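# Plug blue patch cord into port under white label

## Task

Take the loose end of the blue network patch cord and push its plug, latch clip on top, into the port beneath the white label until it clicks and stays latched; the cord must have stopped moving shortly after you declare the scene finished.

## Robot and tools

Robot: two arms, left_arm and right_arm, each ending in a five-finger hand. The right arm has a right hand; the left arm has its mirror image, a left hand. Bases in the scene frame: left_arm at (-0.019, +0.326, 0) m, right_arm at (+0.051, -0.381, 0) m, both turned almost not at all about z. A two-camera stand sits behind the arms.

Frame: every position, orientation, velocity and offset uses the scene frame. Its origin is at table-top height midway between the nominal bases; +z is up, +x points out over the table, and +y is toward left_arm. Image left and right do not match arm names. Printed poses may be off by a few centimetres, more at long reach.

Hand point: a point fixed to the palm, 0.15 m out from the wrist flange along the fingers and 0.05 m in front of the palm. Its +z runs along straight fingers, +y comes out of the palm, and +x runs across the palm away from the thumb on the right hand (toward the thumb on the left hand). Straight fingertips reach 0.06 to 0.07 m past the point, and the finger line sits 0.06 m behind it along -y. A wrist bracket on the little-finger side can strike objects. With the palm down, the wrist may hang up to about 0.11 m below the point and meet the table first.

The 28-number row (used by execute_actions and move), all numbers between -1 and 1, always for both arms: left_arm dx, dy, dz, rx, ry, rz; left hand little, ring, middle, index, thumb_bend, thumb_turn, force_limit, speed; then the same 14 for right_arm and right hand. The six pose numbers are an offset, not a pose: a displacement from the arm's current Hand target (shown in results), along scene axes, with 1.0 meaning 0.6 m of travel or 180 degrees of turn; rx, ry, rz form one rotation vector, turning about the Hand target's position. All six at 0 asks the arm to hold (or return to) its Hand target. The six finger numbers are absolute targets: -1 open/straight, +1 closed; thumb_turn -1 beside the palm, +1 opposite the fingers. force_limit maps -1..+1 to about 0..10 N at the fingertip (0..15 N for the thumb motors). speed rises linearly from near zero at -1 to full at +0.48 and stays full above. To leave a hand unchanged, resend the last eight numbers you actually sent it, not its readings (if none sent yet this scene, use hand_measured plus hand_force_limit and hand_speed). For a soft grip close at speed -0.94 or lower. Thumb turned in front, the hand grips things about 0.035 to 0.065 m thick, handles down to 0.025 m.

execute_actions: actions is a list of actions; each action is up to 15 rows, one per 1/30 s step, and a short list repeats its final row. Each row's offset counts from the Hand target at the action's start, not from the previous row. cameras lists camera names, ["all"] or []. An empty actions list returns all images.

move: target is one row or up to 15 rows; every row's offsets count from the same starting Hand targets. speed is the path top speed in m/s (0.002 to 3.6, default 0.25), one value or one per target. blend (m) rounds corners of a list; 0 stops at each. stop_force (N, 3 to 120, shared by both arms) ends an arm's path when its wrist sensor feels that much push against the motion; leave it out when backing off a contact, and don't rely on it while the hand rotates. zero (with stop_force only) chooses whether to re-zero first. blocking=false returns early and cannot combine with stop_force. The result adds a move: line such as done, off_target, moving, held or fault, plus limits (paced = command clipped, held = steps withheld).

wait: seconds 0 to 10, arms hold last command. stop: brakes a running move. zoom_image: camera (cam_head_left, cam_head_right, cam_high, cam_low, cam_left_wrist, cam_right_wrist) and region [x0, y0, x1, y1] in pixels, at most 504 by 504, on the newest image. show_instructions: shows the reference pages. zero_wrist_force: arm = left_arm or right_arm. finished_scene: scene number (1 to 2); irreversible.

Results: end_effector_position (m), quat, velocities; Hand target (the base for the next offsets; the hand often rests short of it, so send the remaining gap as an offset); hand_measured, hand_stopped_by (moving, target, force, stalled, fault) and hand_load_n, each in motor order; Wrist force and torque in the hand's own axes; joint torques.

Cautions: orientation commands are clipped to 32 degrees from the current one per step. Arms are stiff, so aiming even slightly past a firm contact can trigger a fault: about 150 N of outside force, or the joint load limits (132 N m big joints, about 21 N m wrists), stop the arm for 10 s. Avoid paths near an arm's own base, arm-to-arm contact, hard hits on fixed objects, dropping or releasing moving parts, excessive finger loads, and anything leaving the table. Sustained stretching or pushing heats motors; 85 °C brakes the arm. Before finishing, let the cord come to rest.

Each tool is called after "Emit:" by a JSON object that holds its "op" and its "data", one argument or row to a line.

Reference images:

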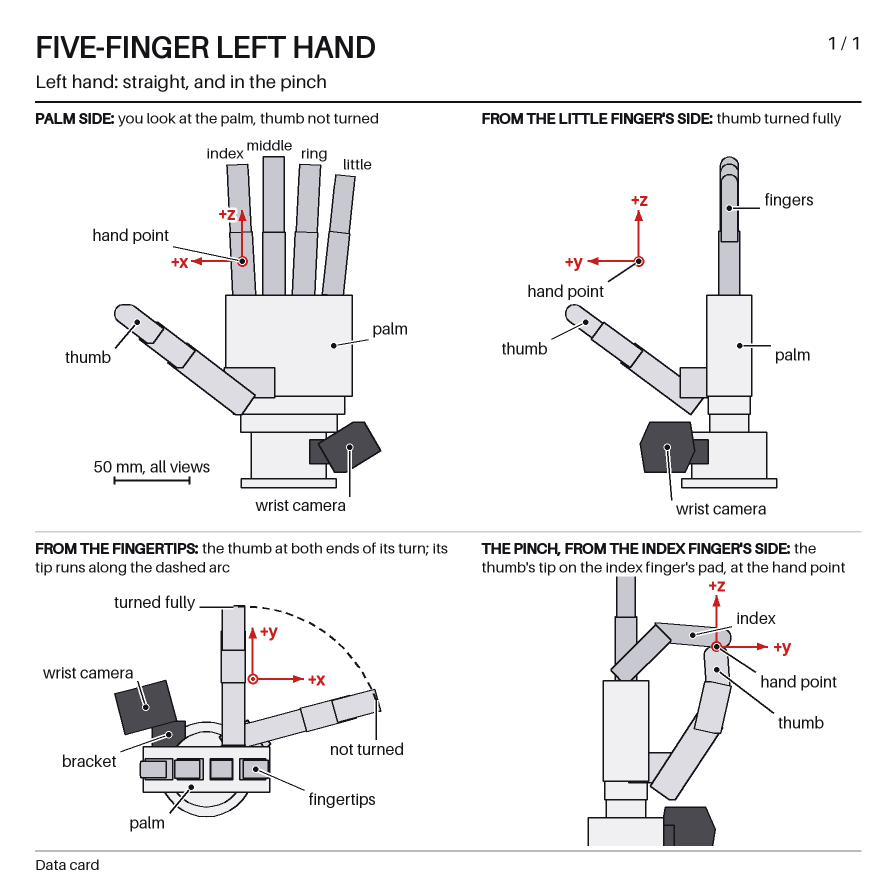

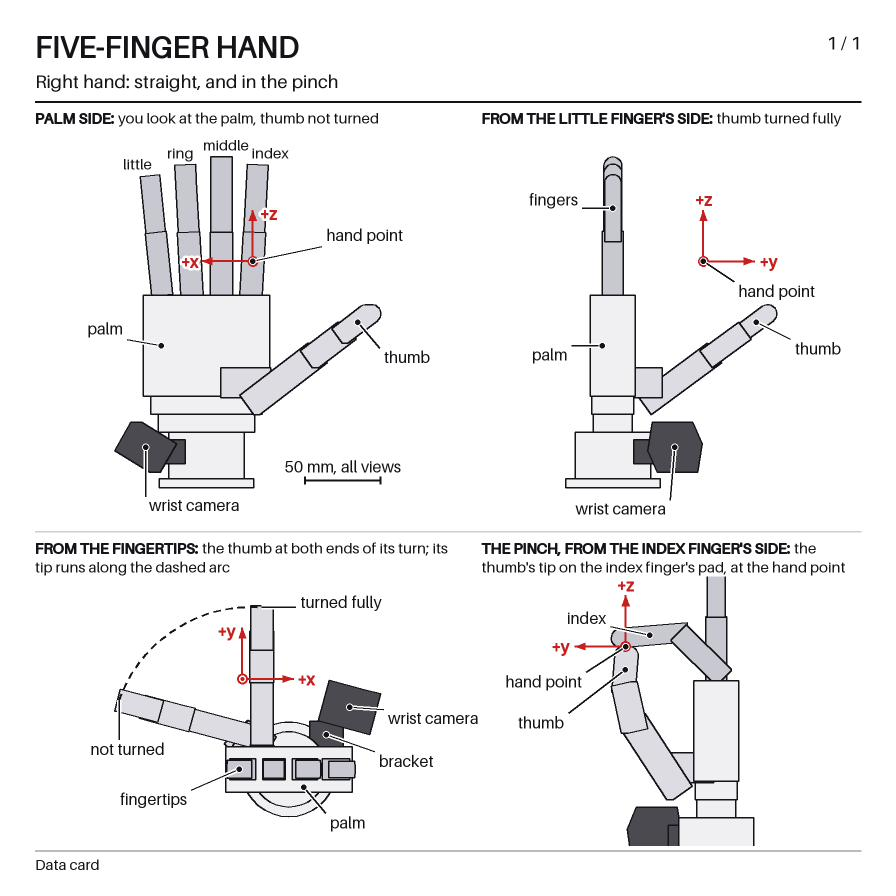

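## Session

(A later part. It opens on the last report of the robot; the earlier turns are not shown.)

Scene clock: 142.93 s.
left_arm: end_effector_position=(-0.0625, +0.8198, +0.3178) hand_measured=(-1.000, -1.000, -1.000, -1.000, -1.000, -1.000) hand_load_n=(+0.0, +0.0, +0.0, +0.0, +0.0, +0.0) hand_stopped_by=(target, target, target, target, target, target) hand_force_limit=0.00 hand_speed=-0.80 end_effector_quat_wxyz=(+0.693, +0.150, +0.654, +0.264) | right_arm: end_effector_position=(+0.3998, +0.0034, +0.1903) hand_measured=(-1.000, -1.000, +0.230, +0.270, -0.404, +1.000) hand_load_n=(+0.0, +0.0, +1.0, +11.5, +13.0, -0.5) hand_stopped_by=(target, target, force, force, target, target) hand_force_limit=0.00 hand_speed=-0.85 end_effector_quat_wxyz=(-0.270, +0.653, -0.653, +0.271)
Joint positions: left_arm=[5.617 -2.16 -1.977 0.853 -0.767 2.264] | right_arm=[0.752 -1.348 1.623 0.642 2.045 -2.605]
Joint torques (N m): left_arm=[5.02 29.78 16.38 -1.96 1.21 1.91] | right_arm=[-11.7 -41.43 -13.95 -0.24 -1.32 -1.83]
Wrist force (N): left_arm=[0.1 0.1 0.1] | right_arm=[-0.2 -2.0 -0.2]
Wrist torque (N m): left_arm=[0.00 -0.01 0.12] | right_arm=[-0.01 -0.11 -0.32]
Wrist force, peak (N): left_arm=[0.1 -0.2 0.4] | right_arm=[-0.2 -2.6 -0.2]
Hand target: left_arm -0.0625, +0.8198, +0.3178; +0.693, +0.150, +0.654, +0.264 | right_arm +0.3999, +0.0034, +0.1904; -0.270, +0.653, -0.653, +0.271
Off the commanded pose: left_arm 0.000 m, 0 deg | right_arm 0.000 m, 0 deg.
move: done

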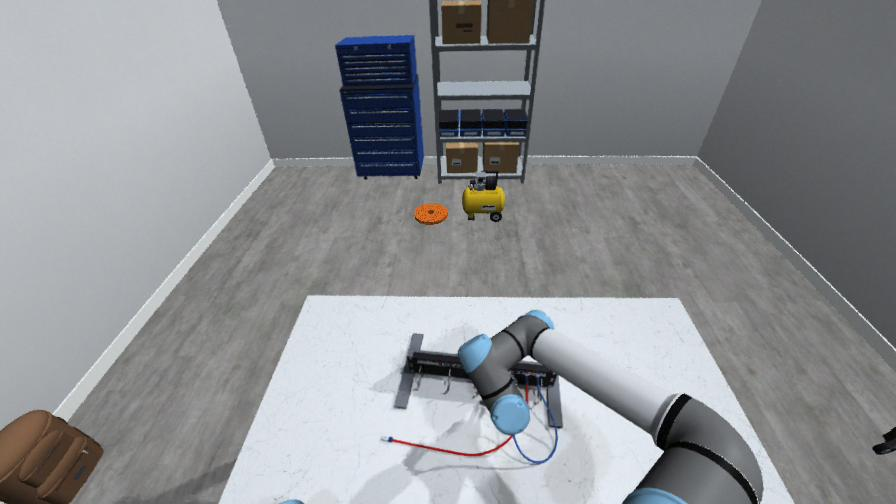

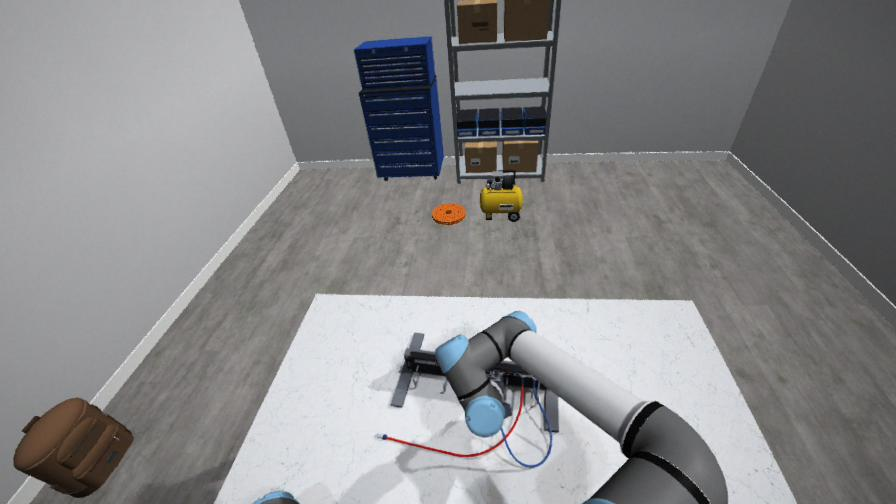

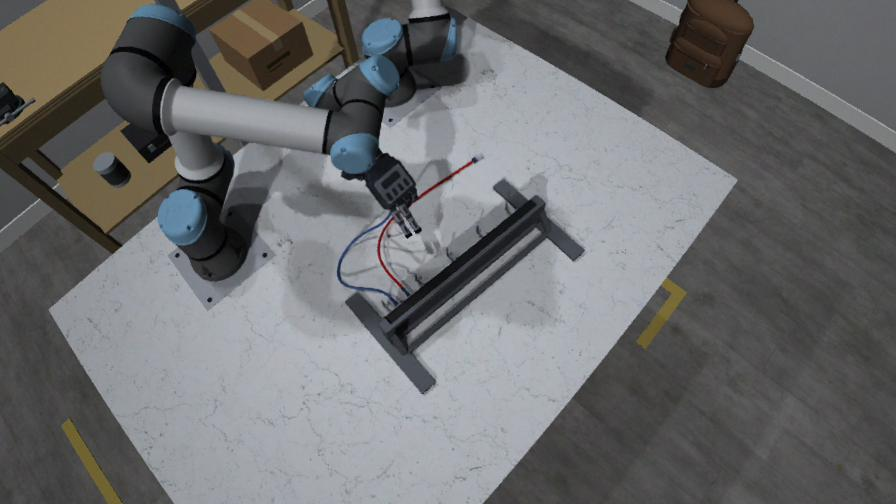

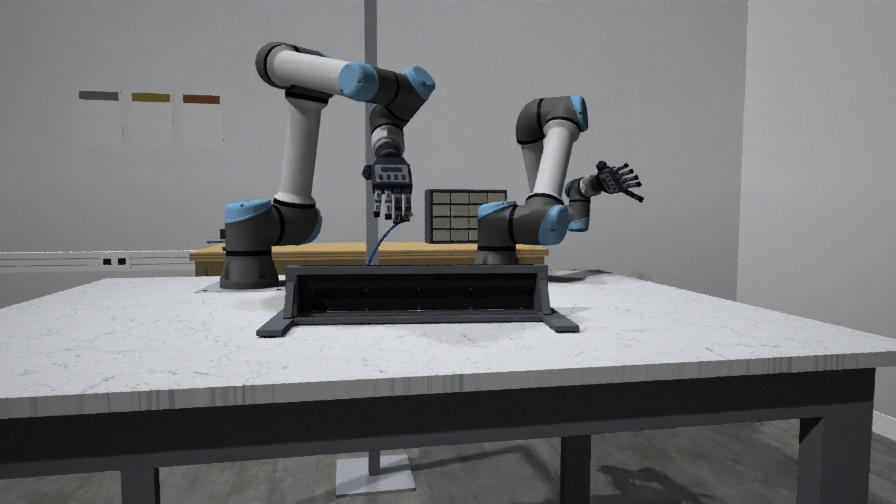

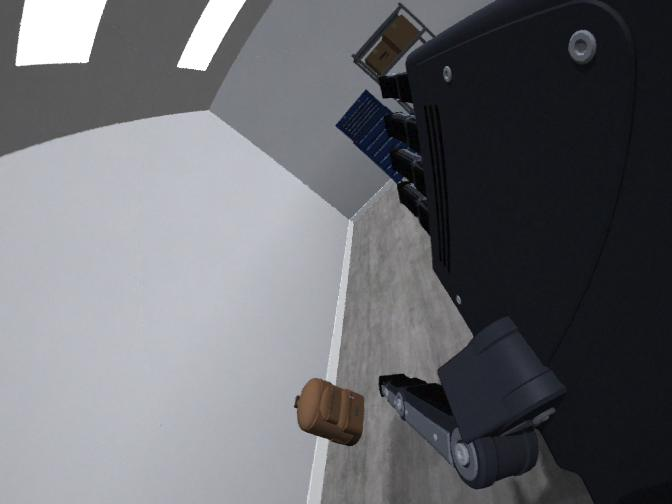

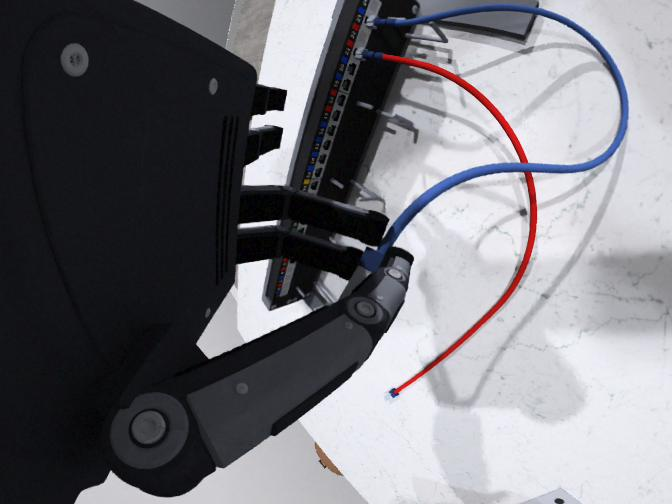

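Emit:
{"op": "execute_actions", "data": {
  "actions": []
}}

Scene clock: 143.57 s.
left_arm: end_effector_position=(-0.0625, +0.8198, +0.3178) hand_measured=(-1.000, -1.000, -1.000, -1.000, -1.000, -1.000) hand_load_n=(+0.0, +0.0, +0.0, +0.0, +0.0, +0.0) hand_stopped_by=(target, target, target, target, target, target) hand_force_limit=0.00 hand_speed=-0.80 end_effector_quat_wxyz=(+0.693, +0.150, +0.654, +0.264) | right_arm: end_effector_position=(+0.3999, +0.0034, +0.1904) hand_measured=(-1.000, -1.000, +0.230, +0.270, -0.404, +1.000) hand_load_n=(+0.0, +0.0, +1.0, +11.5, +12.5, +0.0) hand_stopped_by=(target, target, force, force, target, target) hand_force_limit=0.00 hand_speed=-0.85 end_effector_quat_wxyz=(-0.270, +0.653, -0.653, +0.271)
Joint positions: left_arm=[5.617 -2.16 -1.977 0.853 -0.767 2.264] | right_arm=[0.752 -1.348 1.623 0.642 2.045 -2.605]
Joint velocities: within noise
Joint torques (N m): left_arm=[3.68 29.28 17.31 -2.18 1.14 1.91] | right_arm=[-11.63 -41.78 -12.62 -0.61 -1.26 -1.75]
Motor temperatures (°C): left_arm=[31 32 36 38 40 37] | right_arm=[33 31 33 37 37 39]
Wrist force (N): left_arm=[0.1 0.2 0.1] | right_arm=[0.0 -1.8 0.2]
Wrist torque (N m): left_arm=[0.00 0.00 0.11] | right_arm=[-0.01 -0.16 -0.30]
Wrist force, peak (N): left_arm=[0.0 0.0 0.3] | right_arm=[-0.4 -2.1 0.1]
Hand target: left_arm -0.0625, +0.8198, +0.3178; +0.693, +0.150, +0.654, +0.264 | right_arm +0.3999, +0.0034, +0.1904; -0.270, +0.653, -0.653, +0.271
Off the commanded pose: left_arm 0.000 m, 0 deg | right_arm 0.000 m, 0 deg.

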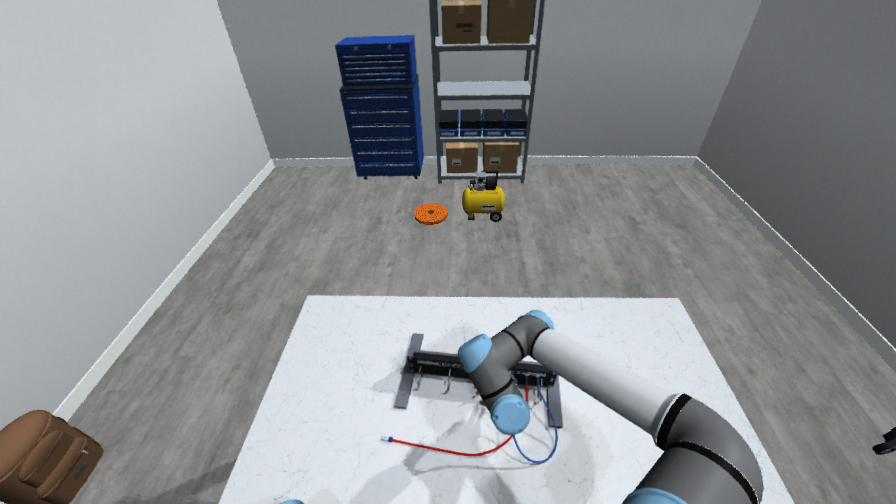

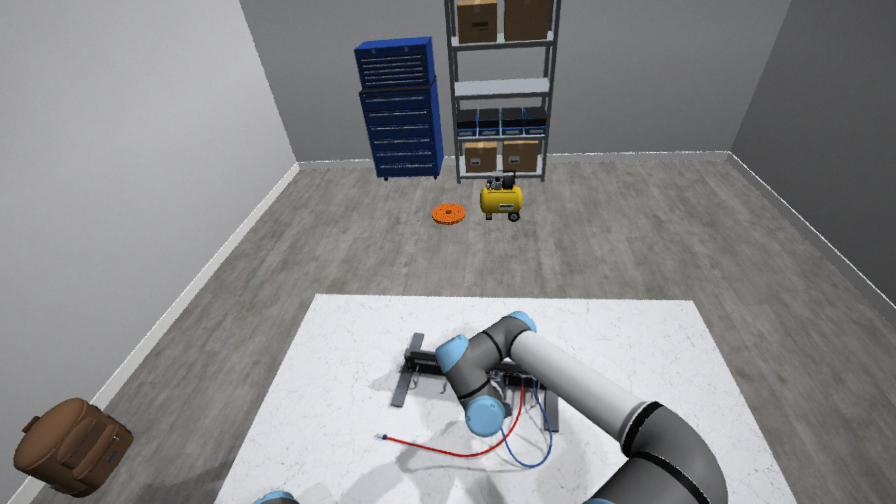

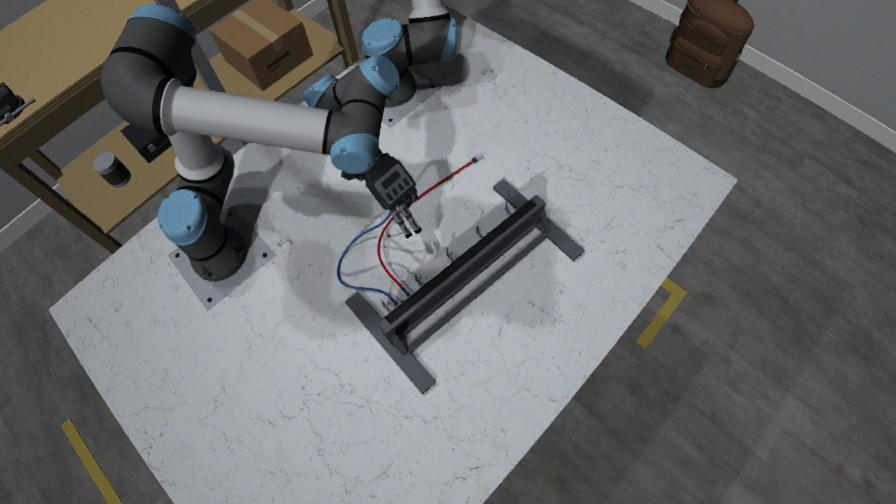

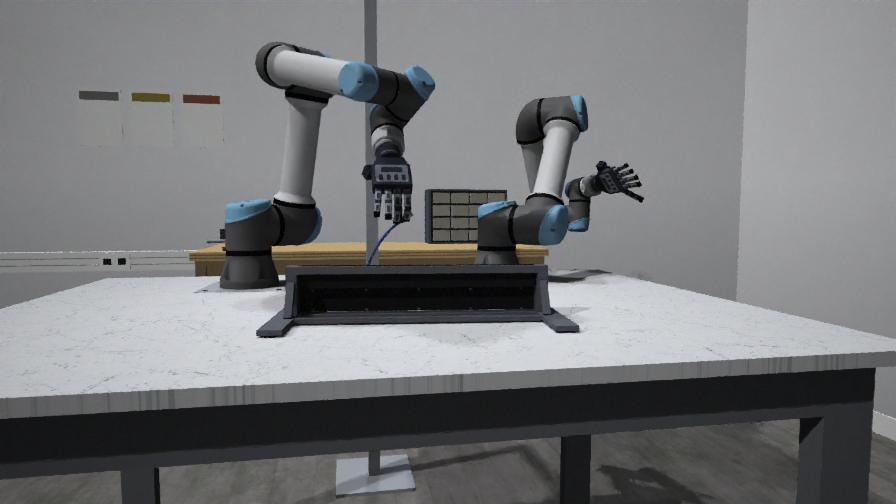

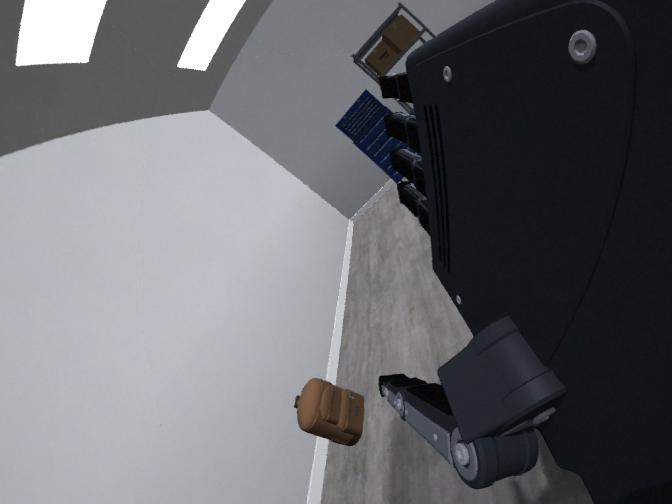

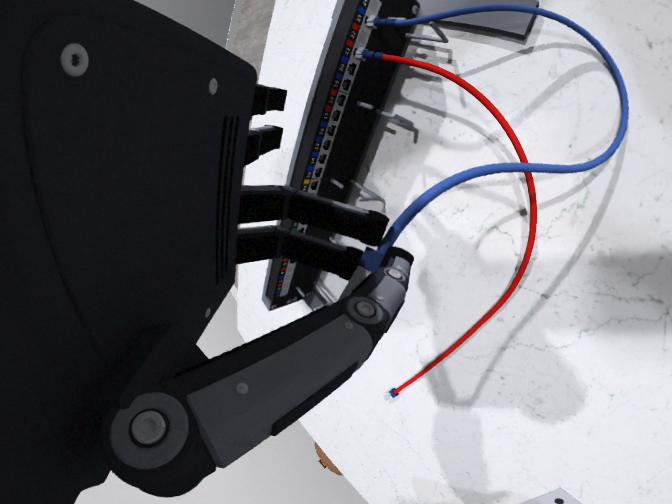

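Emit:
{"op": "move", "data": {
  "target": [
    [0,0,0,0,0,0,-1,-1,-1,-1,-1,-1,0,-0.8,0.0335,0.0777,0,0,0,-0.5333,-1,-1,0.7,0.8,-0.4,1,0.0,-0.85],
    [0,0,0,0,0,0,-1,-1,-1,-1,-1,-1,0,-0.8,0.0335,0.0777,-0.238,0,0,-0.5333,-1,-1,0.7,0.8,-0.4,1,0.0,-0.85]
  ],
  "speed": 0.35,
  "blend": 0.02,
  "cameras": ["cam_high","cam_low","cam_right_wrist"]
}}

Scene clock: 150.17 s.
left_arm: end_effector_position=(-0.0625, +0.8198, +0.3178) hand_measured=(-1.000, -1.000, -1.000, -1.000, -1.000, -1.000) hand_load_n=(+0.0, +0.0, +0.0, +0.0, +0.0, +0.0) hand_stopped_by=(target, target, target, target, target, target) hand_force_limit=0.00 hand_speed=-0.80 end_effector_quat_wxyz=(+0.693, +0.150, +0.654, +0.264) | right_arm: end_effector_position=(+0.4199, +0.0500, +0.0478) hand_measured=(-1.000, -1.000, +0.230, +0.270, -0.404, +1.000) hand_load_n=(+0.0, +0.0, +1.0, +11.0, +13.0, -0.5) hand_stopped_by=(target, target, force, force, target, target) hand_force_limit=0.00 hand_speed=-0.85 end_effector_quat_wxyz=(-0.021, +0.048, +0.922, -0.383)
Joint positions: left_arm=[5.617 -2.16 -1.977 0.853 -0.767 2.264] | right_arm=[0.868 -0.492 0.906 1.829 2.013 -0.494]
Joint torques (N m): left_arm=[5 29.77 17.63 -2.27 1.2 1.81] | right_arm=[-11.52 -53.53 -25.21 1.3 -1.03 1.59]
Wrist force (N): left_arm=[-0.1 0.1 0.0] | right_arm=[-0.5 -2.0 -0.2]
Wrist torque (N m): left_arm=[0.00 0.02 0.11] | right_arm=[0.02 -0.09 -0.45]
Wrist force, peak (N): left_arm=[-0.2 0.0 0.4] | right_arm=[-0.8 -3.4 -0.7]
Hand target: left_arm -0.0625, +0.8198, +0.3178; +0.693, +0.150, +0.654, +0.264 | right_arm +0.4200, +0.0500, +0.0476; -0.021, +0.048, +0.922, -0.383
Off the commanded pose: left_arm 0.000 m, 0 deg | right_arm 0.000 m, 0 deg.
move: done
Images, in order (width x height): cam_high 896x504, cam_low 896x504, cam_right_wrist 672x504.

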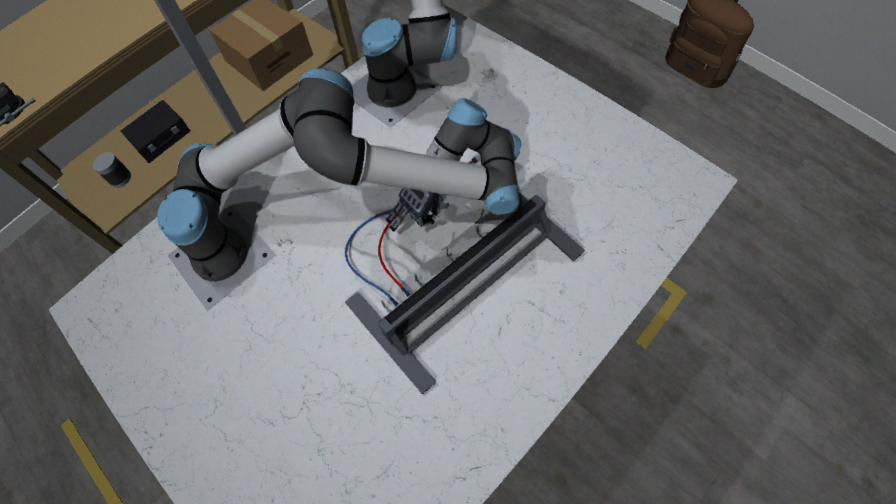

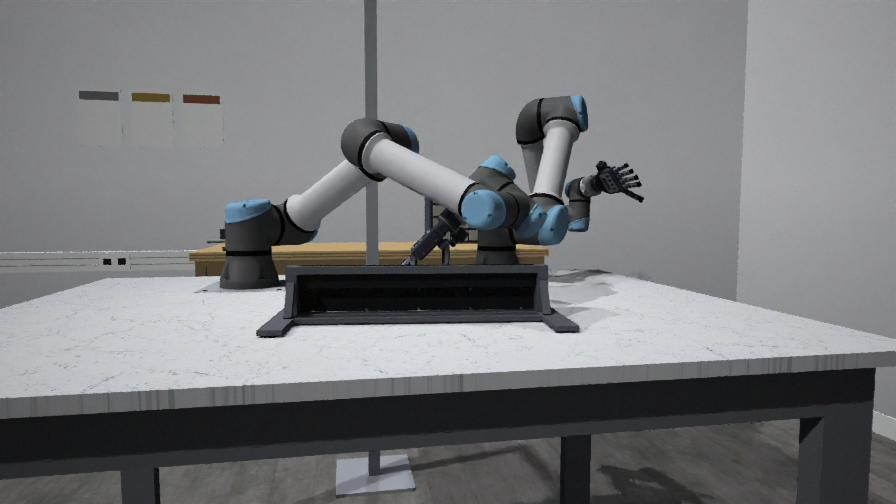

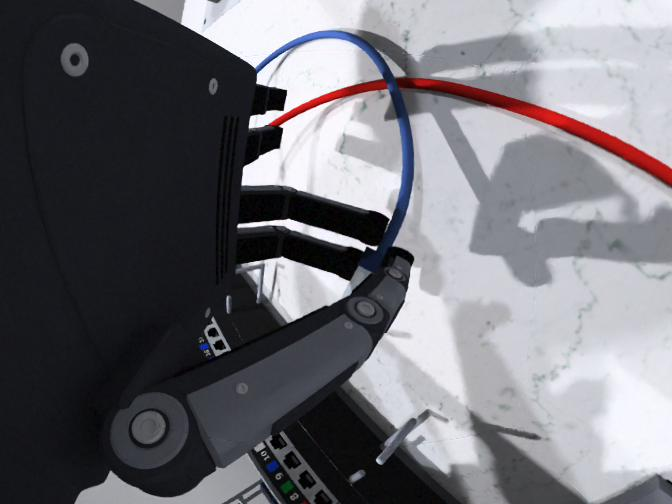

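Emit:
{"op": "zoom_image", "data": {
  "camera": "cam_right_wrist",
  "region": [240, 30, 500, 330]
}}

Emit:
{"op": "zoom_image", "data": {
  "camera": "cam_high",
  "region": [330, 140, 500, 320]
}}

Scaled by 1.680 from the camera's 672x504 image, which has a finer 960x720 frame.

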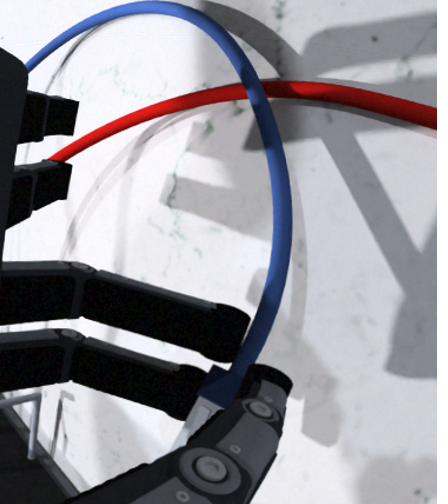

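Scaled by 2.800 from the camera's 896x504 image, which has a finer 1280x720 frame.

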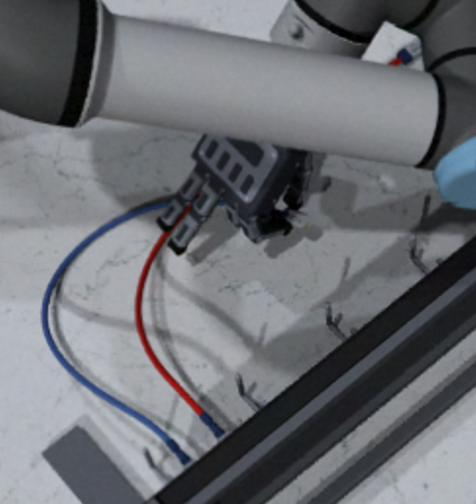

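Emit:
{"op": "move", "data": {
  "target": [0,0,0,0,0,0,-1,-1,-1,-1,-1,-1,0,-0.8,0.0417,0,0,0,0,0,-1,-1,-1,0.8,-0.4,1,0.0,-0.3],
  "speed": 0.1
}}

Emit:
{"op": "move", "data": {
  "target": [
    [0,0,0,0,0,0,-1,-1,-1,-1,-1,-1,0,-0.8,0,0,-0.0417,0,0,0,-1,-1,-1,0.8,-0.4,1,0.0,-0.85],
    [0,0,0,0,0,0,-1,-1,-1,-1,-1,-1,0,-0.8,0,0,-0.0587,0,0,0,-1,-1,-1,0.8,-0.4,1,0.0,-0.85]
  ],
  "speed": [0.08,0.03],
  "cameras": ["cam_low","cam_right_wrist"]
}}

Scene clock: 151.90 s.
left_arm: end_effector_position=(-0.0625, +0.8198, +0.3178) hand_measured=(-1.000, -1.000, -1.000, -1.000, -1.000, -1.000) hand_load_n=(+0.0, +0.0, +0.0, +0.0, +0.0, +0.0) hand_stopped_by=(target, target, target, target, target, target) hand_force_limit=0.00 hand_speed=-0.80 end_effector_quat_wxyz=(+0.693, +0.150, +0.654, +0.264) | right_arm: end_effector_position=(+0.4449, +0.0500, +0.0476) hand_measured=(-1.000, -1.000, -1.000, +0.270, -0.404, +1.000) hand_load_n=(+0.0, +0.0, +0.0, +9.5, +11.5, -2.0) hand_stopped_by=(target, target, target, force, target, target) hand_force_limit=0.00 hand_speed=-0.30 end_effector_quat_wxyz=(-0.021, +0.048, +0.922, -0.383)
Joint positions: left_arm=[5.617 -2.16 -1.977 0.853 -0.767 2.264] | right_arm=[0.841 -0.451 0.822 1.863 2.03 -0.517]
Joint torques (N m): left_arm=[3.72 29.15 18.33 -2.09 1.09 2.02] | right_arm=[-12.18 -51.9 -23.16 4.5 2.4 -1.8]
Wrist force (N): left_arm=[-0.2 0.0 0.2] | right_arm=[-0.1 -1.7 0.1]
Wrist torque (N m): left_arm=[-0.03 0.05 0.10] | right_arm=[0.05 -0.11 -0.34]
Wrist force, peak (N): left_arm=[0.1 0.1 0.4] | right_arm=[-0.3 -2.5 -0.3]
Hand target: left_arm -0.0625, +0.8198, +0.3178; +0.693, +0.150, +0.654, +0.264 | right_arm +0.4450, +0.0500, +0.0476; -0.021, +0.048, +0.922, -0.383
Off the commanded pose: left_arm 0.000 m, 0 deg | right_arm 0.000 m, 0 deg.
move: done

Scene clock: 153.40 s.
left_arm: end_effector_position=(-0.0625, +0.8198, +0.3178) hand_measured=(-1.000, -1.000, -1.000, -1.000, -1.000, -1.000) hand_load_n=(-0.5, +0.0, +0.0, +0.0, +0.0, +0.0) hand_stopped_by=(target, target, target, target, target, target) hand_force_limit=0.00 hand_speed=-0.80 end_effector_quat_wxyz=(+0.693, +0.150, +0.654, +0.264) | right_arm: end_effector_position=(+0.4450, +0.0500, +0.0126) hand_measured=(-1.000, -1.000, -1.000, +0.270, -0.404, +1.000) hand_load_n=(+0.0, +0.0, +0.0, +10.0, +11.0, -1.5) hand_stopped_by=(target, target, target, force, target, target) hand_force_limit=0.00 hand_speed=-0.85 end_effector_quat_wxyz=(-0.021, +0.048, +0.922, -0.383)
Joint positions: left_arm=[5.617 -2.16 -1.977 0.853 -0.767 2.264] | right_arm=[0.841 -0.408 0.829 1.813 2.03 -0.517]
Joint torques (N m): left_arm=[4.16 28.06 17.81 -2.29 0.96 1.84] | right_arm=[-10.22 -50.4 -10.7 0.28 1.1 -1.66]
Wrist force (N): left_arm=[0.1 0.0 0.2] | right_arm=[-2.5 -8.2 -4.7]
Wrist torque (N m): left_arm=[-0.02 0.00 0.12] | right_arm=[-0.30 -0.04 -0.41]
Wrist force, peak (N): left_arm=[0.1 0.2 0.4] | right_arm=[-2.5 -8.2 -4.7]
Hand target: left_arm -0.0625, +0.8198, +0.3178; +0.693, +0.150, +0.654, +0.264 | right_arm +0.4450, +0.0500, +0.0123; -0.021, +0.048, +0.922, -0.383
Off the commanded pose: left_arm 0.000 m, 0 deg | right_arm 0.000 m, 0 deg.
move: done
Images, in order (width x height): cam_low 896x504, cam_right_wrist 672x504.

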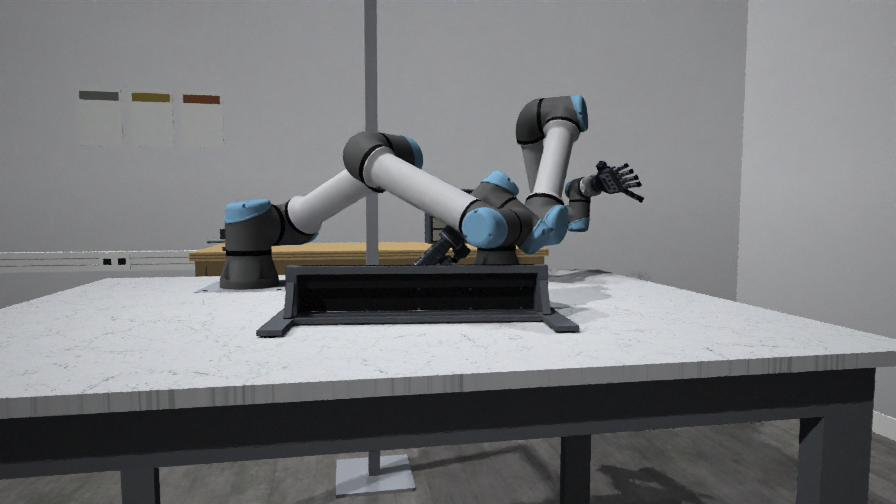

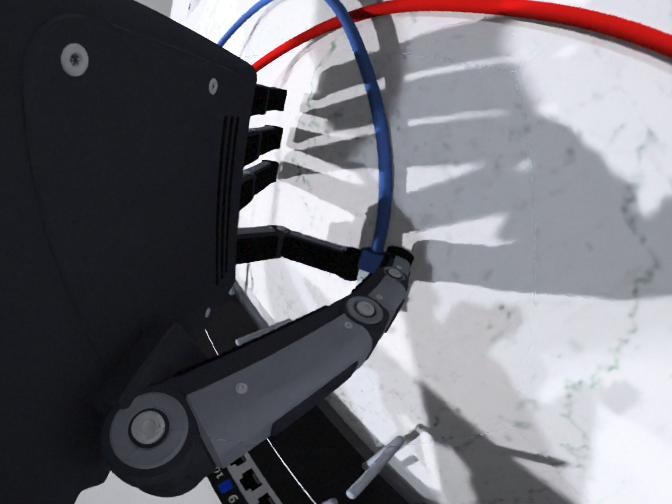

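Emit:
{"op": "move", "data": {
  "target": [
    [0,0,0,0,0,0,-1,-1,-1,-1,-1,-1,0,-0.8,0,0,0,0,0,0,-1,-1,-1,0.13,-0.45,1,0.0,-0.5]
  ],
  "speed": 0.1
}}

Emit:
{"op": "move", "data": {
  "target": [
    [0,0,0,0,0,0,-1,-1,-1,-1,-1,-1,0,-0.8,0,0,0.08,0,0,0,-1,-1,-1,0.13,-0.45,1,0.0,-0.5]
  ],
  "speed": 0.08,
  "cameras": ["cam_high","cam_right_wrist"]
}}

Emit:
{"op": "zoom_image", "data": {
  "camera": "cam_right_wrist",
  "region": [260, 130, 460, 330]
}}

Scene clock: 154.03 s.
left_arm: end_effector_position=(-0.0625, +0.8198, +0.3178) hand_measured=(-1.000, -1.000, -1.000, -1.000, -1.000, -1.000) hand_load_n=(+0.0, +0.0, +0.0, +0.0, +0.0, +0.0) hand_stopped_by=(target, target, target, target, target, target) hand_force_limit=0.00 hand_speed=-0.80 end_effector_quat_wxyz=(+0.693, +0.150, +0.654, +0.264) | right_arm: end_effector_position=(+0.4450, +0.0500, +0.0123) hand_measured=(-1.000, -1.000, -1.000, +0.210, -0.450, +1.000) hand_load_n=(+0.0, +0.0, +0.0, -15.0, +0.0, +0.0) hand_stopped_by=(target, target, target, stalled, target, target) hand_force_limit=0.00 hand_speed=-0.50 end_effector_quat_wxyz=(-0.021, +0.048, +0.922, -0.383)
Joint positions: left_arm=[5.617 -2.16 -1.977 0.853 -0.767 2.264] | right_arm=[0.841 -0.407 0.829 1.812 2.03 -0.517]
Joint torques (N m): left_arm=[4.36 28.01 15.22 -2.43 1.12 2.01] | right_arm=[-8.44 -48.06 -12.28 0.85 -0.82 -1.89]
Wrist force (N): left_arm=[0.1 -0.1 0.1] | right_arm=[-0.6 -9.7 -12.7]
Wrist torque (N m): left_arm=[-0.03 -0.01 0.12] | right_arm=[-0.30 -0.04 -0.44]
Wrist force, peak (N): left_arm=[0.1 0.1 0.4] | right_arm=[0.1 -10.0 -13.8]
Hand target: left_arm -0.0625, +0.8198, +0.3178; +0.693, +0.150, +0.654, +0.264 | right_arm +0.4450, +0.0500, +0.0123; -0.021, +0.048, +0.922, -0.383
Off the commanded pose: left_arm 0.000 m, 0 deg | right_arm 0.000 m, 0 deg.
move: done

Scene clock: 155.13 s.
left_arm: end_effector_position=(-0.0625, +0.8198, +0.3178) hand_measured=(-1.000, -1.000, -1.000, -1.000, -1.000, -1.000) hand_load_n=(+0.0, +0.0, +0.0, +0.0, +0.0, +0.0) hand_stopped_by=(target, target, target, target, target, target) hand_force_limit=0.00 hand_speed=-0.80 end_effector_quat_wxyz=(+0.693, +0.150, +0.654, +0.264) | right_arm: end_effector_position=(+0.4450, +0.0500, +0.0601) hand_measured=(-1.000, -1.000, -1.000, +0.208, -0.450, +1.000) hand_load_n=(+0.0, +0.0, +0.0, +0.0, +0.0, +0.0) hand_stopped_by=(target, target, target, stalled, target, target) hand_force_limit=0.00 hand_speed=-0.50 end_effector_quat_wxyz=(-0.021, +0.048, +0.922, -0.383)
Joint positions: left_arm=[5.617 -2.16 -1.977 0.853 -0.767 2.264] | right_arm=[0.841 -0.465 0.817 1.883 2.03 -0.518]
Joint torques (N m): left_arm=[4.76 29.78 18.56 -2.56 0.78 1.88] | right_arm=[-2.88 -68.75 -23.76 4.79 -0.32 -0.54]
Wrist force (N): left_arm=[0.0 0.2 0.1] | right_arm=[-0.4 -2.3 0.0]
Wrist torque (N m): left_arm=[0.00 0.01 0.11] | right_arm=[-0.03 -0.09 -0.37]
Wrist force, peak (N): left_arm=[0.3 0.1 0.2] | right_arm=[-0.2 -10.0 -13.2]
Hand target: left_arm -0.0625, +0.8198, +0.3178; +0.693, +0.150, +0.654, +0.264 | right_arm +0.4450, +0.0500, +0.0603; -0.021, +0.048, +0.922, -0.383
Off the commanded pose: left_arm 0.000 m, 0 deg | right_arm 0.000 m, 0 deg.
move: done
Images, in order (width x height): cam_high 896x504, cam_right_wrist 672x504.

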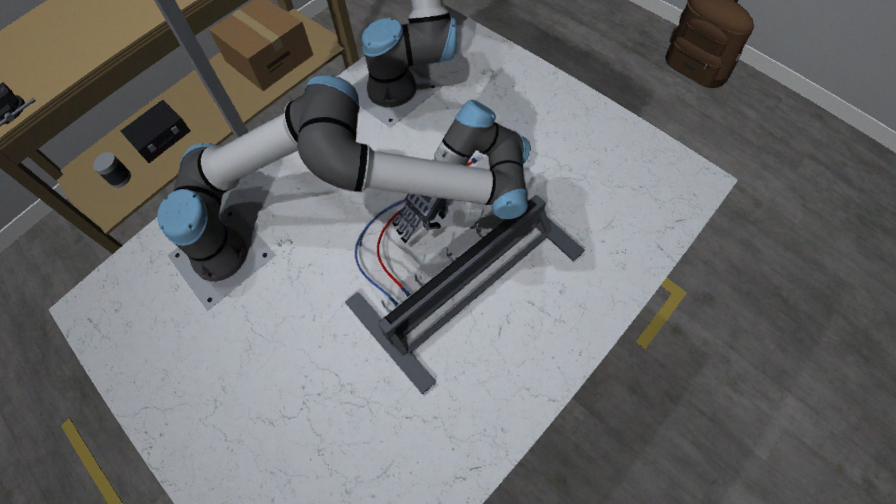

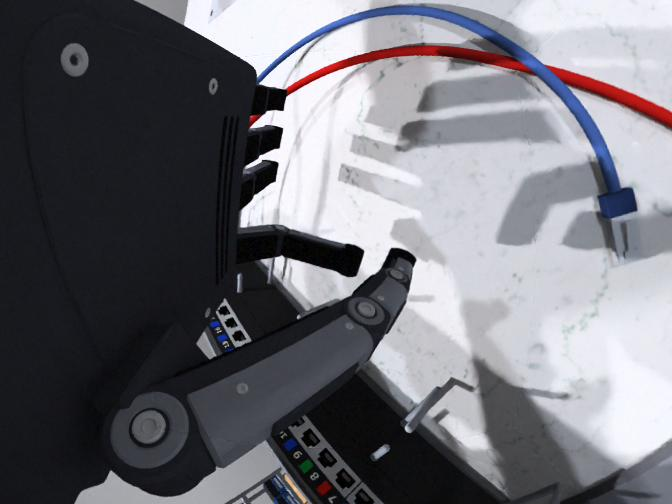

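Scaled by 2.520 from the camera's 672x504 image, which has a finer 960x720 frame.

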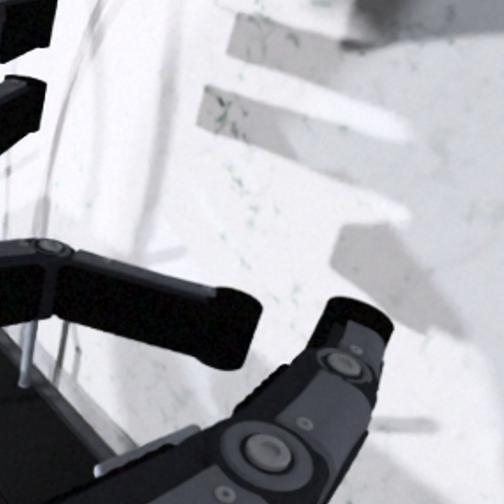

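Emit:
{"op": "move", "data": {
  "target": [
    [0,0,0,0,0,0,-1,-1,-1,-1,-1,-1,0,-0.8,0,0,0.233,0,0,0,-1,-1,-1,0.13,-0.45,1,0.0,-0.5],
    [0,0,0,0,0,0,-1,-1,-1,-1,-1,-1,0,-0.8,0.1505,-0.3712,0.3183,0,0,0.3958,-1,-1,-1,0.13,-0.45,1,0.0,-0.5]
  ],
  "speed": 0.4,
  "blend": 0.05
}}

Scene clock: 160.00 s.
left_arm: end_effector_position=(-0.0625, +0.8198, +0.3178) hand_measured=(-1.000, -1.000, -1.000, -1.000, -1.000, -1.000) hand_load_n=(+0.0, +0.5, +0.5, +0.0, +0.0, +0.0) hand_stopped_by=(target, target, target, target, target, target) hand_force_limit=0.00 hand_speed=-0.80 end_effector_quat_wxyz=(+0.693, +0.150, +0.654, +0.264) | right_arm: end_effector_position=(+0.5353, -0.1727, +0.2513) hand_measured=(-1.000, -1.000, -1.000, +0.208, -0.450, +1.000) hand_load_n=(+0.0, +0.0, +0.0, +0.0, +0.0, +0.0) hand_stopped_by=(target, target, target, stalled, target, target) hand_force_limit=0.00 hand_speed=-0.50 end_effector_quat_wxyz=(+0.206, -0.498, +0.778, -0.323)
Joint positions: left_arm=[5.617 -2.16 -1.977 0.853 -0.767 2.264] | right_arm=[0.329 -1.355 1.475 0.802 2.051 -2.597]
Joint torques (N m): left_arm=[3.03 28.58 17.5 -2.28 1 1.65] | right_arm=[-13.72 -42.79 -13.37 -0.51 -1 -1.32]
Wrist force (N): left_arm=[0.0 0.0 0.2] | right_arm=[0.1 -2.3 0.0]
Wrist torque (N m): left_arm=[-0.03 0.01 0.12] | right_arm=[-0.02 -0.15 -0.35]
Wrist force, peak (N): left_arm=[0.2 0.2 0.3] | right_arm=[0.2 -3.1 -0.2]
Hand target: left_arm -0.0625, +0.8198, +0.3178; +0.693, +0.150, +0.654, +0.264 | right_arm +0.5353, -0.1727, +0.2513; +0.206, -0.498, +0.778, -0.323
Off the commanded pose: left_arm 0.000 m, 0 deg | right_arm 0.000 m, 0 deg.
move: done

Emit:
{"op": "move", "data": {
  "target": [
    [0,0,0,0,0,0,-1,-1,-1,-1,-1,-1,0,-0.8,-0.1233,0.3162,0.0442,0.2,0.0558,0.1593,-1,-1,-1,0.13,-0.45,1,0.0,-0.5],
    [0,0,0,0,0,0,-1,-1,-1,-1,-1,-1,0,-0.8,-0.3403,0.4503,0.2695,0.400,0.1117,0.3188,-1,-1,-1,0.13,-0.45,1,0.0,-0.5],
    [0,0,0,0,0,0,-1,-1,-1,-1,-1,-1,0,-0.8,-0.4383,0.4185,0.404,0.4973,0.1389,0.3963,-1,-1,-1,0.13,-0.45,1,0.0,-0.5],
    [0,0,0,0,0,0,-1,-1,-1,-1,-1,-1,0,-0.8,-0.5102,0.3258,0.5265,0.5945,0.166,0.4738,-1,-1,-1,0.13,-0.45,1,0.0,-0.5]
  ],
  "speed": 0.4,
  "blend": 0.03
}}

Scene clock: 164.17 s.
left_arm: end_effector_position=(-0.0625, +0.8198, +0.3178) hand_measured=(-1.000, -1.000, -1.000, -1.000, -1.000, -1.000) hand_load_n=(+0.0, +0.0, +0.0, +0.0, +0.0, +0.0) hand_stopped_by=(target, target, target, target, target, target) hand_force_limit=0.00 hand_speed=-0.80 end_effector_quat_wxyz=(+0.693, +0.150, +0.654, +0.264) | right_arm: end_effector_position=(+0.2292, +0.0228, +0.5671) hand_measured=(-1.000, -1.000, -1.000, +0.208, -0.450, +1.000) hand_load_n=(+0.0, +0.0, +0.0, +0.0, +0.0, -0.5) hand_stopped_by=(target, target, target, stalled, target, target) hand_force_limit=0.00 hand_speed=-0.50 end_effector_quat_wxyz=(+0.457, -0.532, +0.254, +0.666)
Joint positions: left_arm=[5.617 -2.16 -1.977 0.853 -0.767 2.264] | right_arm=[0.324 -1.359 1.476 0.79 -0.397 -2.593]
Joint torques (N m): left_arm=[2.34 29.77 16.65 -2.03 0.84 1.63] | right_arm=[11.25 -39.71 -25 0.85 -3.14 1.46]
Wrist force (N): left_arm=[0.2 0.1 0.0] | right_arm=[-2.0 -2.2 2.4]
Wrist torque (N m): left_arm=[0.00 -0.02 0.12] | right_arm=[-0.54 -0.13 -0.77]
Wrist force, peak (N): left_arm=[0.0 0.1 0.5] | right_arm=[-2.6 -1.8 2.9]
Hand target: left_arm -0.0625, +0.8198, +0.3178; +0.693, +0.150, +0.654, +0.264 | right_arm +0.2292, +0.0228, +0.5672; +0.457, -0.532, +0.254, +0.666
Off the commanded pose: left_arm 0.000 m, 0 deg | right_arm 0.000 m, 0 deg.
move: done

Emit:
{"op": "move", "data": {
  "target": [0,0,0,0,0,0,-1,-1,-1,-1,-1,-1,0,-0.8,-0.0145,0.0137,-0.262,0.1822,-0.4137,-0.0316,-1,-1,-1,0.13,-0.45,1,0.0,-0.5],
  "speed": 0.4
}}

Emit:
{"op": "move", "data": {
  "target": [0,0,0,0,0,0,-1,-1,-1,-1,-1,-1,0,-0.8,0.1857,0.0735,-0.0953,0.1735,-0.3996,0.0287,-1,-1,-1,0.13,-0.45,1,0.0,-0.5],
  "speed": 0.4
}}

Scene clock: 166.90 s.
left_arm: end_effector_position=(-0.0625, +0.8198, +0.3178) hand_measured=(-1.000, -1.000, -1.000, -1.000, -1.000, -1.000) hand_load_n=(+0.0, +0.5, +0.0, +0.0, +0.0, +0.0) hand_stopped_by=(target, target, target, target, target, target) hand_force_limit=0.00 hand_speed=-0.80 end_effector_quat_wxyz=(+0.693, +0.150, +0.654, +0.264) | right_arm: end_effector_position=(+0.2205, +0.0310, +0.4101) hand_measured=(-1.000, -1.000, -1.000, +0.208, -0.450, +1.000) hand_load_n=(+0.0, +0.0, +0.0, +0.0, +0.0, +0.0) hand_stopped_by=(target, target, target, stalled, target, target) hand_force_limit=0.00 hand_speed=-0.50 end_effector_quat_wxyz=(+0.667, -0.669, -0.231, +0.233)
Joint positions: left_arm=[5.617 -2.16 -1.977 0.853 -0.767 2.264] | right_arm=[0.324 -1.554 1.598 -0.046 -0.397 -3.137]
Joint torques (N m): left_arm=[3.92 29.25 15.49 -2.07 0.97 1.81] | right_arm=[-9.25 -33.54 -13.47 -1.06 1.76 1.4]
Wrist force (N): left_arm=[-0.1 0.0 0.1] | right_arm=[-0.2 -2.9 1.6]
Wrist torque (N m): left_arm=[-0.02 0.03 0.11] | right_arm=[-0.39 -0.21 -0.37]
Wrist force, peak (N): left_arm=[0.0 -0.1 0.4] | right_arm=[-2.1 -2.2 2.9]
Hand target: left_arm -0.0625, +0.8198, +0.3178; +0.693, +0.150, +0.654, +0.264 | right_arm +0.2205, +0.0310, +0.4100; +0.667, -0.669, -0.231, +0.233
Off the commanded pose: left_arm 0.000 m, 0 deg | right_arm 0.000 m, 0 deg.
move: done

Scene clock: 169.57 s.
left_arm: end_effector_position=(-0.0625, +0.8198, +0.3178) hand_measured=(-1.000, -1.000, -1.000, -1.000, -1.000, -1.000) hand_load_n=(+0.0, +0.0, +0.0, +0.0, +0.0, +0.0) hand_stopped_by=(target, target, target, target, target, target) hand_force_limit=0.00 hand_speed=-0.80 end_effector_quat_wxyz=(+0.693, +0.150, +0.654, +0.264) | right_arm: end_effector_position=(+0.3319, +0.0751, +0.3528) hand_measured=(-1.000, -1.000, -1.000, +0.208, -0.450, +1.000) hand_load_n=(+0.0, -0.5, +0.0, +0.0, -0.5, +0.5) hand_stopped_by=(target, target, target, stalled, target, target) hand_force_limit=0.00 hand_speed=-0.50 end_effector_quat_wxyz=(-0.541, +0.475, +0.652, +0.237)
Joint positions: left_arm=[5.617 -2.16 -1.977 0.853 -0.767 2.264] | right_arm=[0.324 -1.729 1.858 -1.021 -0.397 -3.644]
Joint torques (N m): left_arm=[3.84 28.74 17.54 -2.32 0.96 1.88] | right_arm=[9.98 -26.29 -18.31 -3.2 3.08 1.53]
Wrist force (N): left_arm=[0.1 0.0 0.3] | right_arm=[1.2 -0.9 0.5]
Wrist torque (N m): left_arm=[-0.03 0.01 0.11] | right_arm=[-0.09 -0.18 0.05]
Wrist force, peak (N): left_arm=[0.3 0.2 0.2] | right_arm=[-0.3 -3.1 1.6]
Hand target: left_arm -0.0625, +0.8198, +0.3178; +0.693, +0.150, +0.654, +0.264 | right_arm +0.3319, +0.0751, +0.3528; -0.541, +0.475, +0.652, +0.238
Off the commanded pose: left_arm 0.000 m, 0 deg | right_arm 0.000 m, 0 deg.
move: done

Emit:
{"op": "move", "data": {
  "target": [
    [0,0,0,0,0,0,-1,-1,-1,-1,-1,-1,0,-0.8,-0.0737,-0.2605,-0.1777,-0.1922,-0.0537,0.1582,-1,-1,-1,0.13,-0.45,1,0.0,-0.5],
    [0,0,0,0,0,0,-1,-1,-1,-1,-1,-1,0,-0.8,0.0215,-0.5765,-0.1697,-0.3882,-0.1084,0.3195,-1,-1,-1,0.13,-0.45,1,0.0,-0.5]
  ],
  "speed": 0.4,
  "blend": 0.03
}}

Emit:
{"op": "move", "data": {
  "target": [0,0,0,0,0,0,-1,-1,-1,-1,-1,-1,0,-0.8,0.092,0.5347,0,0,0,0.1728,-1,-1,-1,0.13,-0.45,1,0.0,-0.5],
  "speed": 0.4,
  "cameras": ["cam_high","cam_right_wrist"]
}}

Scene clock: 173.93 s.
left_arm: end_effector_position=(-0.0625, +0.8198, +0.3178) hand_measured=(-1.000, -1.000, -1.000, -1.000, -1.000, -1.000) hand_load_n=(+0.0, +0.0, +0.0, +0.0, +0.0, +0.0) hand_stopped_by=(target, target, target, target, target, target) hand_force_limit=0.00 hand_speed=-0.80 end_effector_quat_wxyz=(+0.693, +0.150, +0.654, +0.264) | right_arm: end_effector_position=(+0.3448, -0.2707, +0.2510) hand_measured=(-1.000, -1.000, -1.000, +0.208, -0.450, +1.000) hand_load_n=(+0.0, +0.0, +0.0, +0.0, +0.0, +0.0) hand_stopped_by=(target, target, target, stalled, target, target) hand_force_limit=0.00 hand_speed=-0.50 end_effector_quat_wxyz=(-0.122, +0.295, +0.876, -0.362)
Joint positions: left_arm=[5.617 -2.16 -1.977 0.853 -0.767 2.264] | right_arm=[0.325 -1.726 1.853 -1.026 -2.012 -3.635]
Joint torques (N m): left_arm=[2.16 28.89 16.08 -2.09 0.76 1.78] | right_arm=[-10.7 -26.06 -15.3 -2.52 -2.14 -1.32]
Wrist force (N): left_arm=[0.3 0.0 0.2] | right_arm=[0.2 -2.1 0.0]
Wrist torque (N m): left_arm=[-0.02 -0.02 0.13] | right_arm=[-0.02 -0.17 -0.42]
Wrist force, peak (N): left_arm=[0.2 0.2 0.3] | right_arm=[0.0 -2.6 -0.4]
Hand target: left_arm -0.0625, +0.8198, +0.3178; +0.693, +0.150, +0.654, +0.264 | right_arm +0.3448, -0.2708, +0.2510; -0.122, +0.295, +0.876, -0.362
Off the commanded pose: left_arm 0.000 m, 0 deg | right_arm 0.000 m, 0 deg.
move: done

Scene clock: 175.73 s.
left_arm: end_effector_position=(-0.0625, +0.8198, +0.3178) hand_measured=(-1.000, -1.000, -1.000, -1.000, -1.000, -1.000) hand_load_n=(+0.0, +0.0, +0.0, +0.0, +0.0, +0.0) hand_stopped_by=(target, target, target, target, target, target) hand_force_limit=0.00 hand_speed=-0.80 end_effector_quat_wxyz=(+0.693, +0.150, +0.654, +0.264) | right_arm: end_effector_position=(+0.4000, +0.0500, +0.2510) hand_measured=(-1.000, -1.000, -1.000, +0.208, -0.450, +1.000) hand_load_n=(+0.0, +0.0, +0.0, +0.0, +0.0, +0.0) hand_stopped_by=(target, target, target, stalled, target, target) hand_force_limit=0.00 hand_speed=-0.50 end_effector_quat_wxyz=(-0.021, +0.049, +0.923, -0.382)
Joint positions: left_arm=[5.617 -2.16 -1.977 0.853 -0.767 2.264] | right_arm=[0.89 -1.145 1.187 -0.932 -1.998 -3.616]
Joint torques (N m): left_arm=[3.94 27.98 17.31 -2.22 0.64 2.01] | right_arm=[10.19 -34.85 -28.53 0.46 -2.42 1.33]
Wrist force (N): left_arm=[0.1 -0.1 0.3] | right_arm=[-0.2 -2.4 -0.2]
Wrist torque (N m): left_arm=[-0.04 0.00 0.12] | right_arm=[-0.04 -0.13 -0.35]
Wrist force, peak (N): left_arm=[0.3 0.0 0.3] | right_arm=[-1.5 -3.4 0.4]
Hand target: left_arm -0.0625, +0.8198, +0.3178; +0.693, +0.150, +0.654, +0.264 | right_arm +0.4000, +0.0500, +0.2510; -0.021, +0.049, +0.923, -0.382
Off the commanded pose: left_arm 0.000 m, 0 deg | right_arm 0.000 m, 0 deg.
move: done
Images, in order (width x height): cam_high 896x504, cam_right_wrist 672x504.

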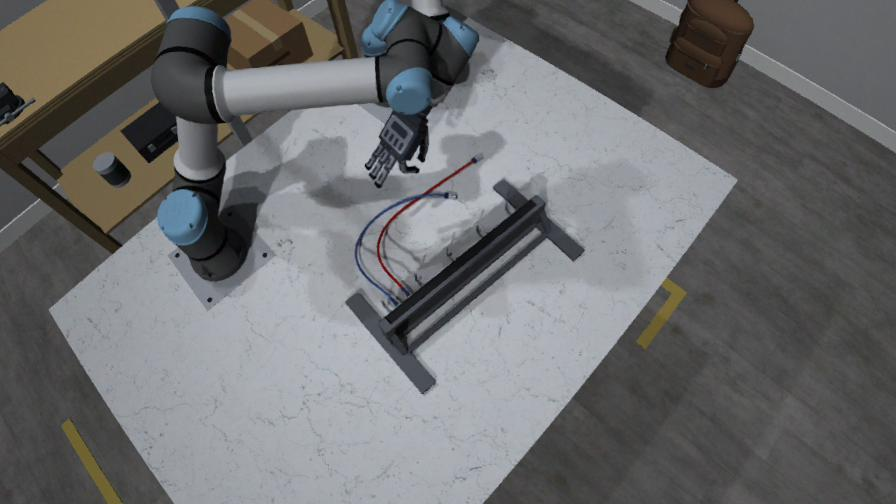

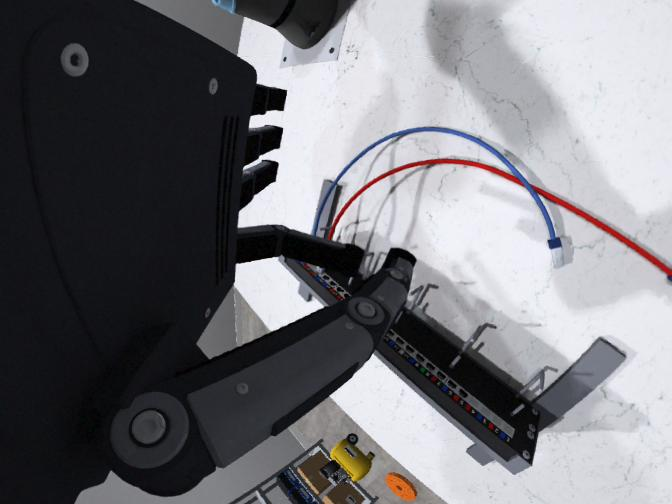

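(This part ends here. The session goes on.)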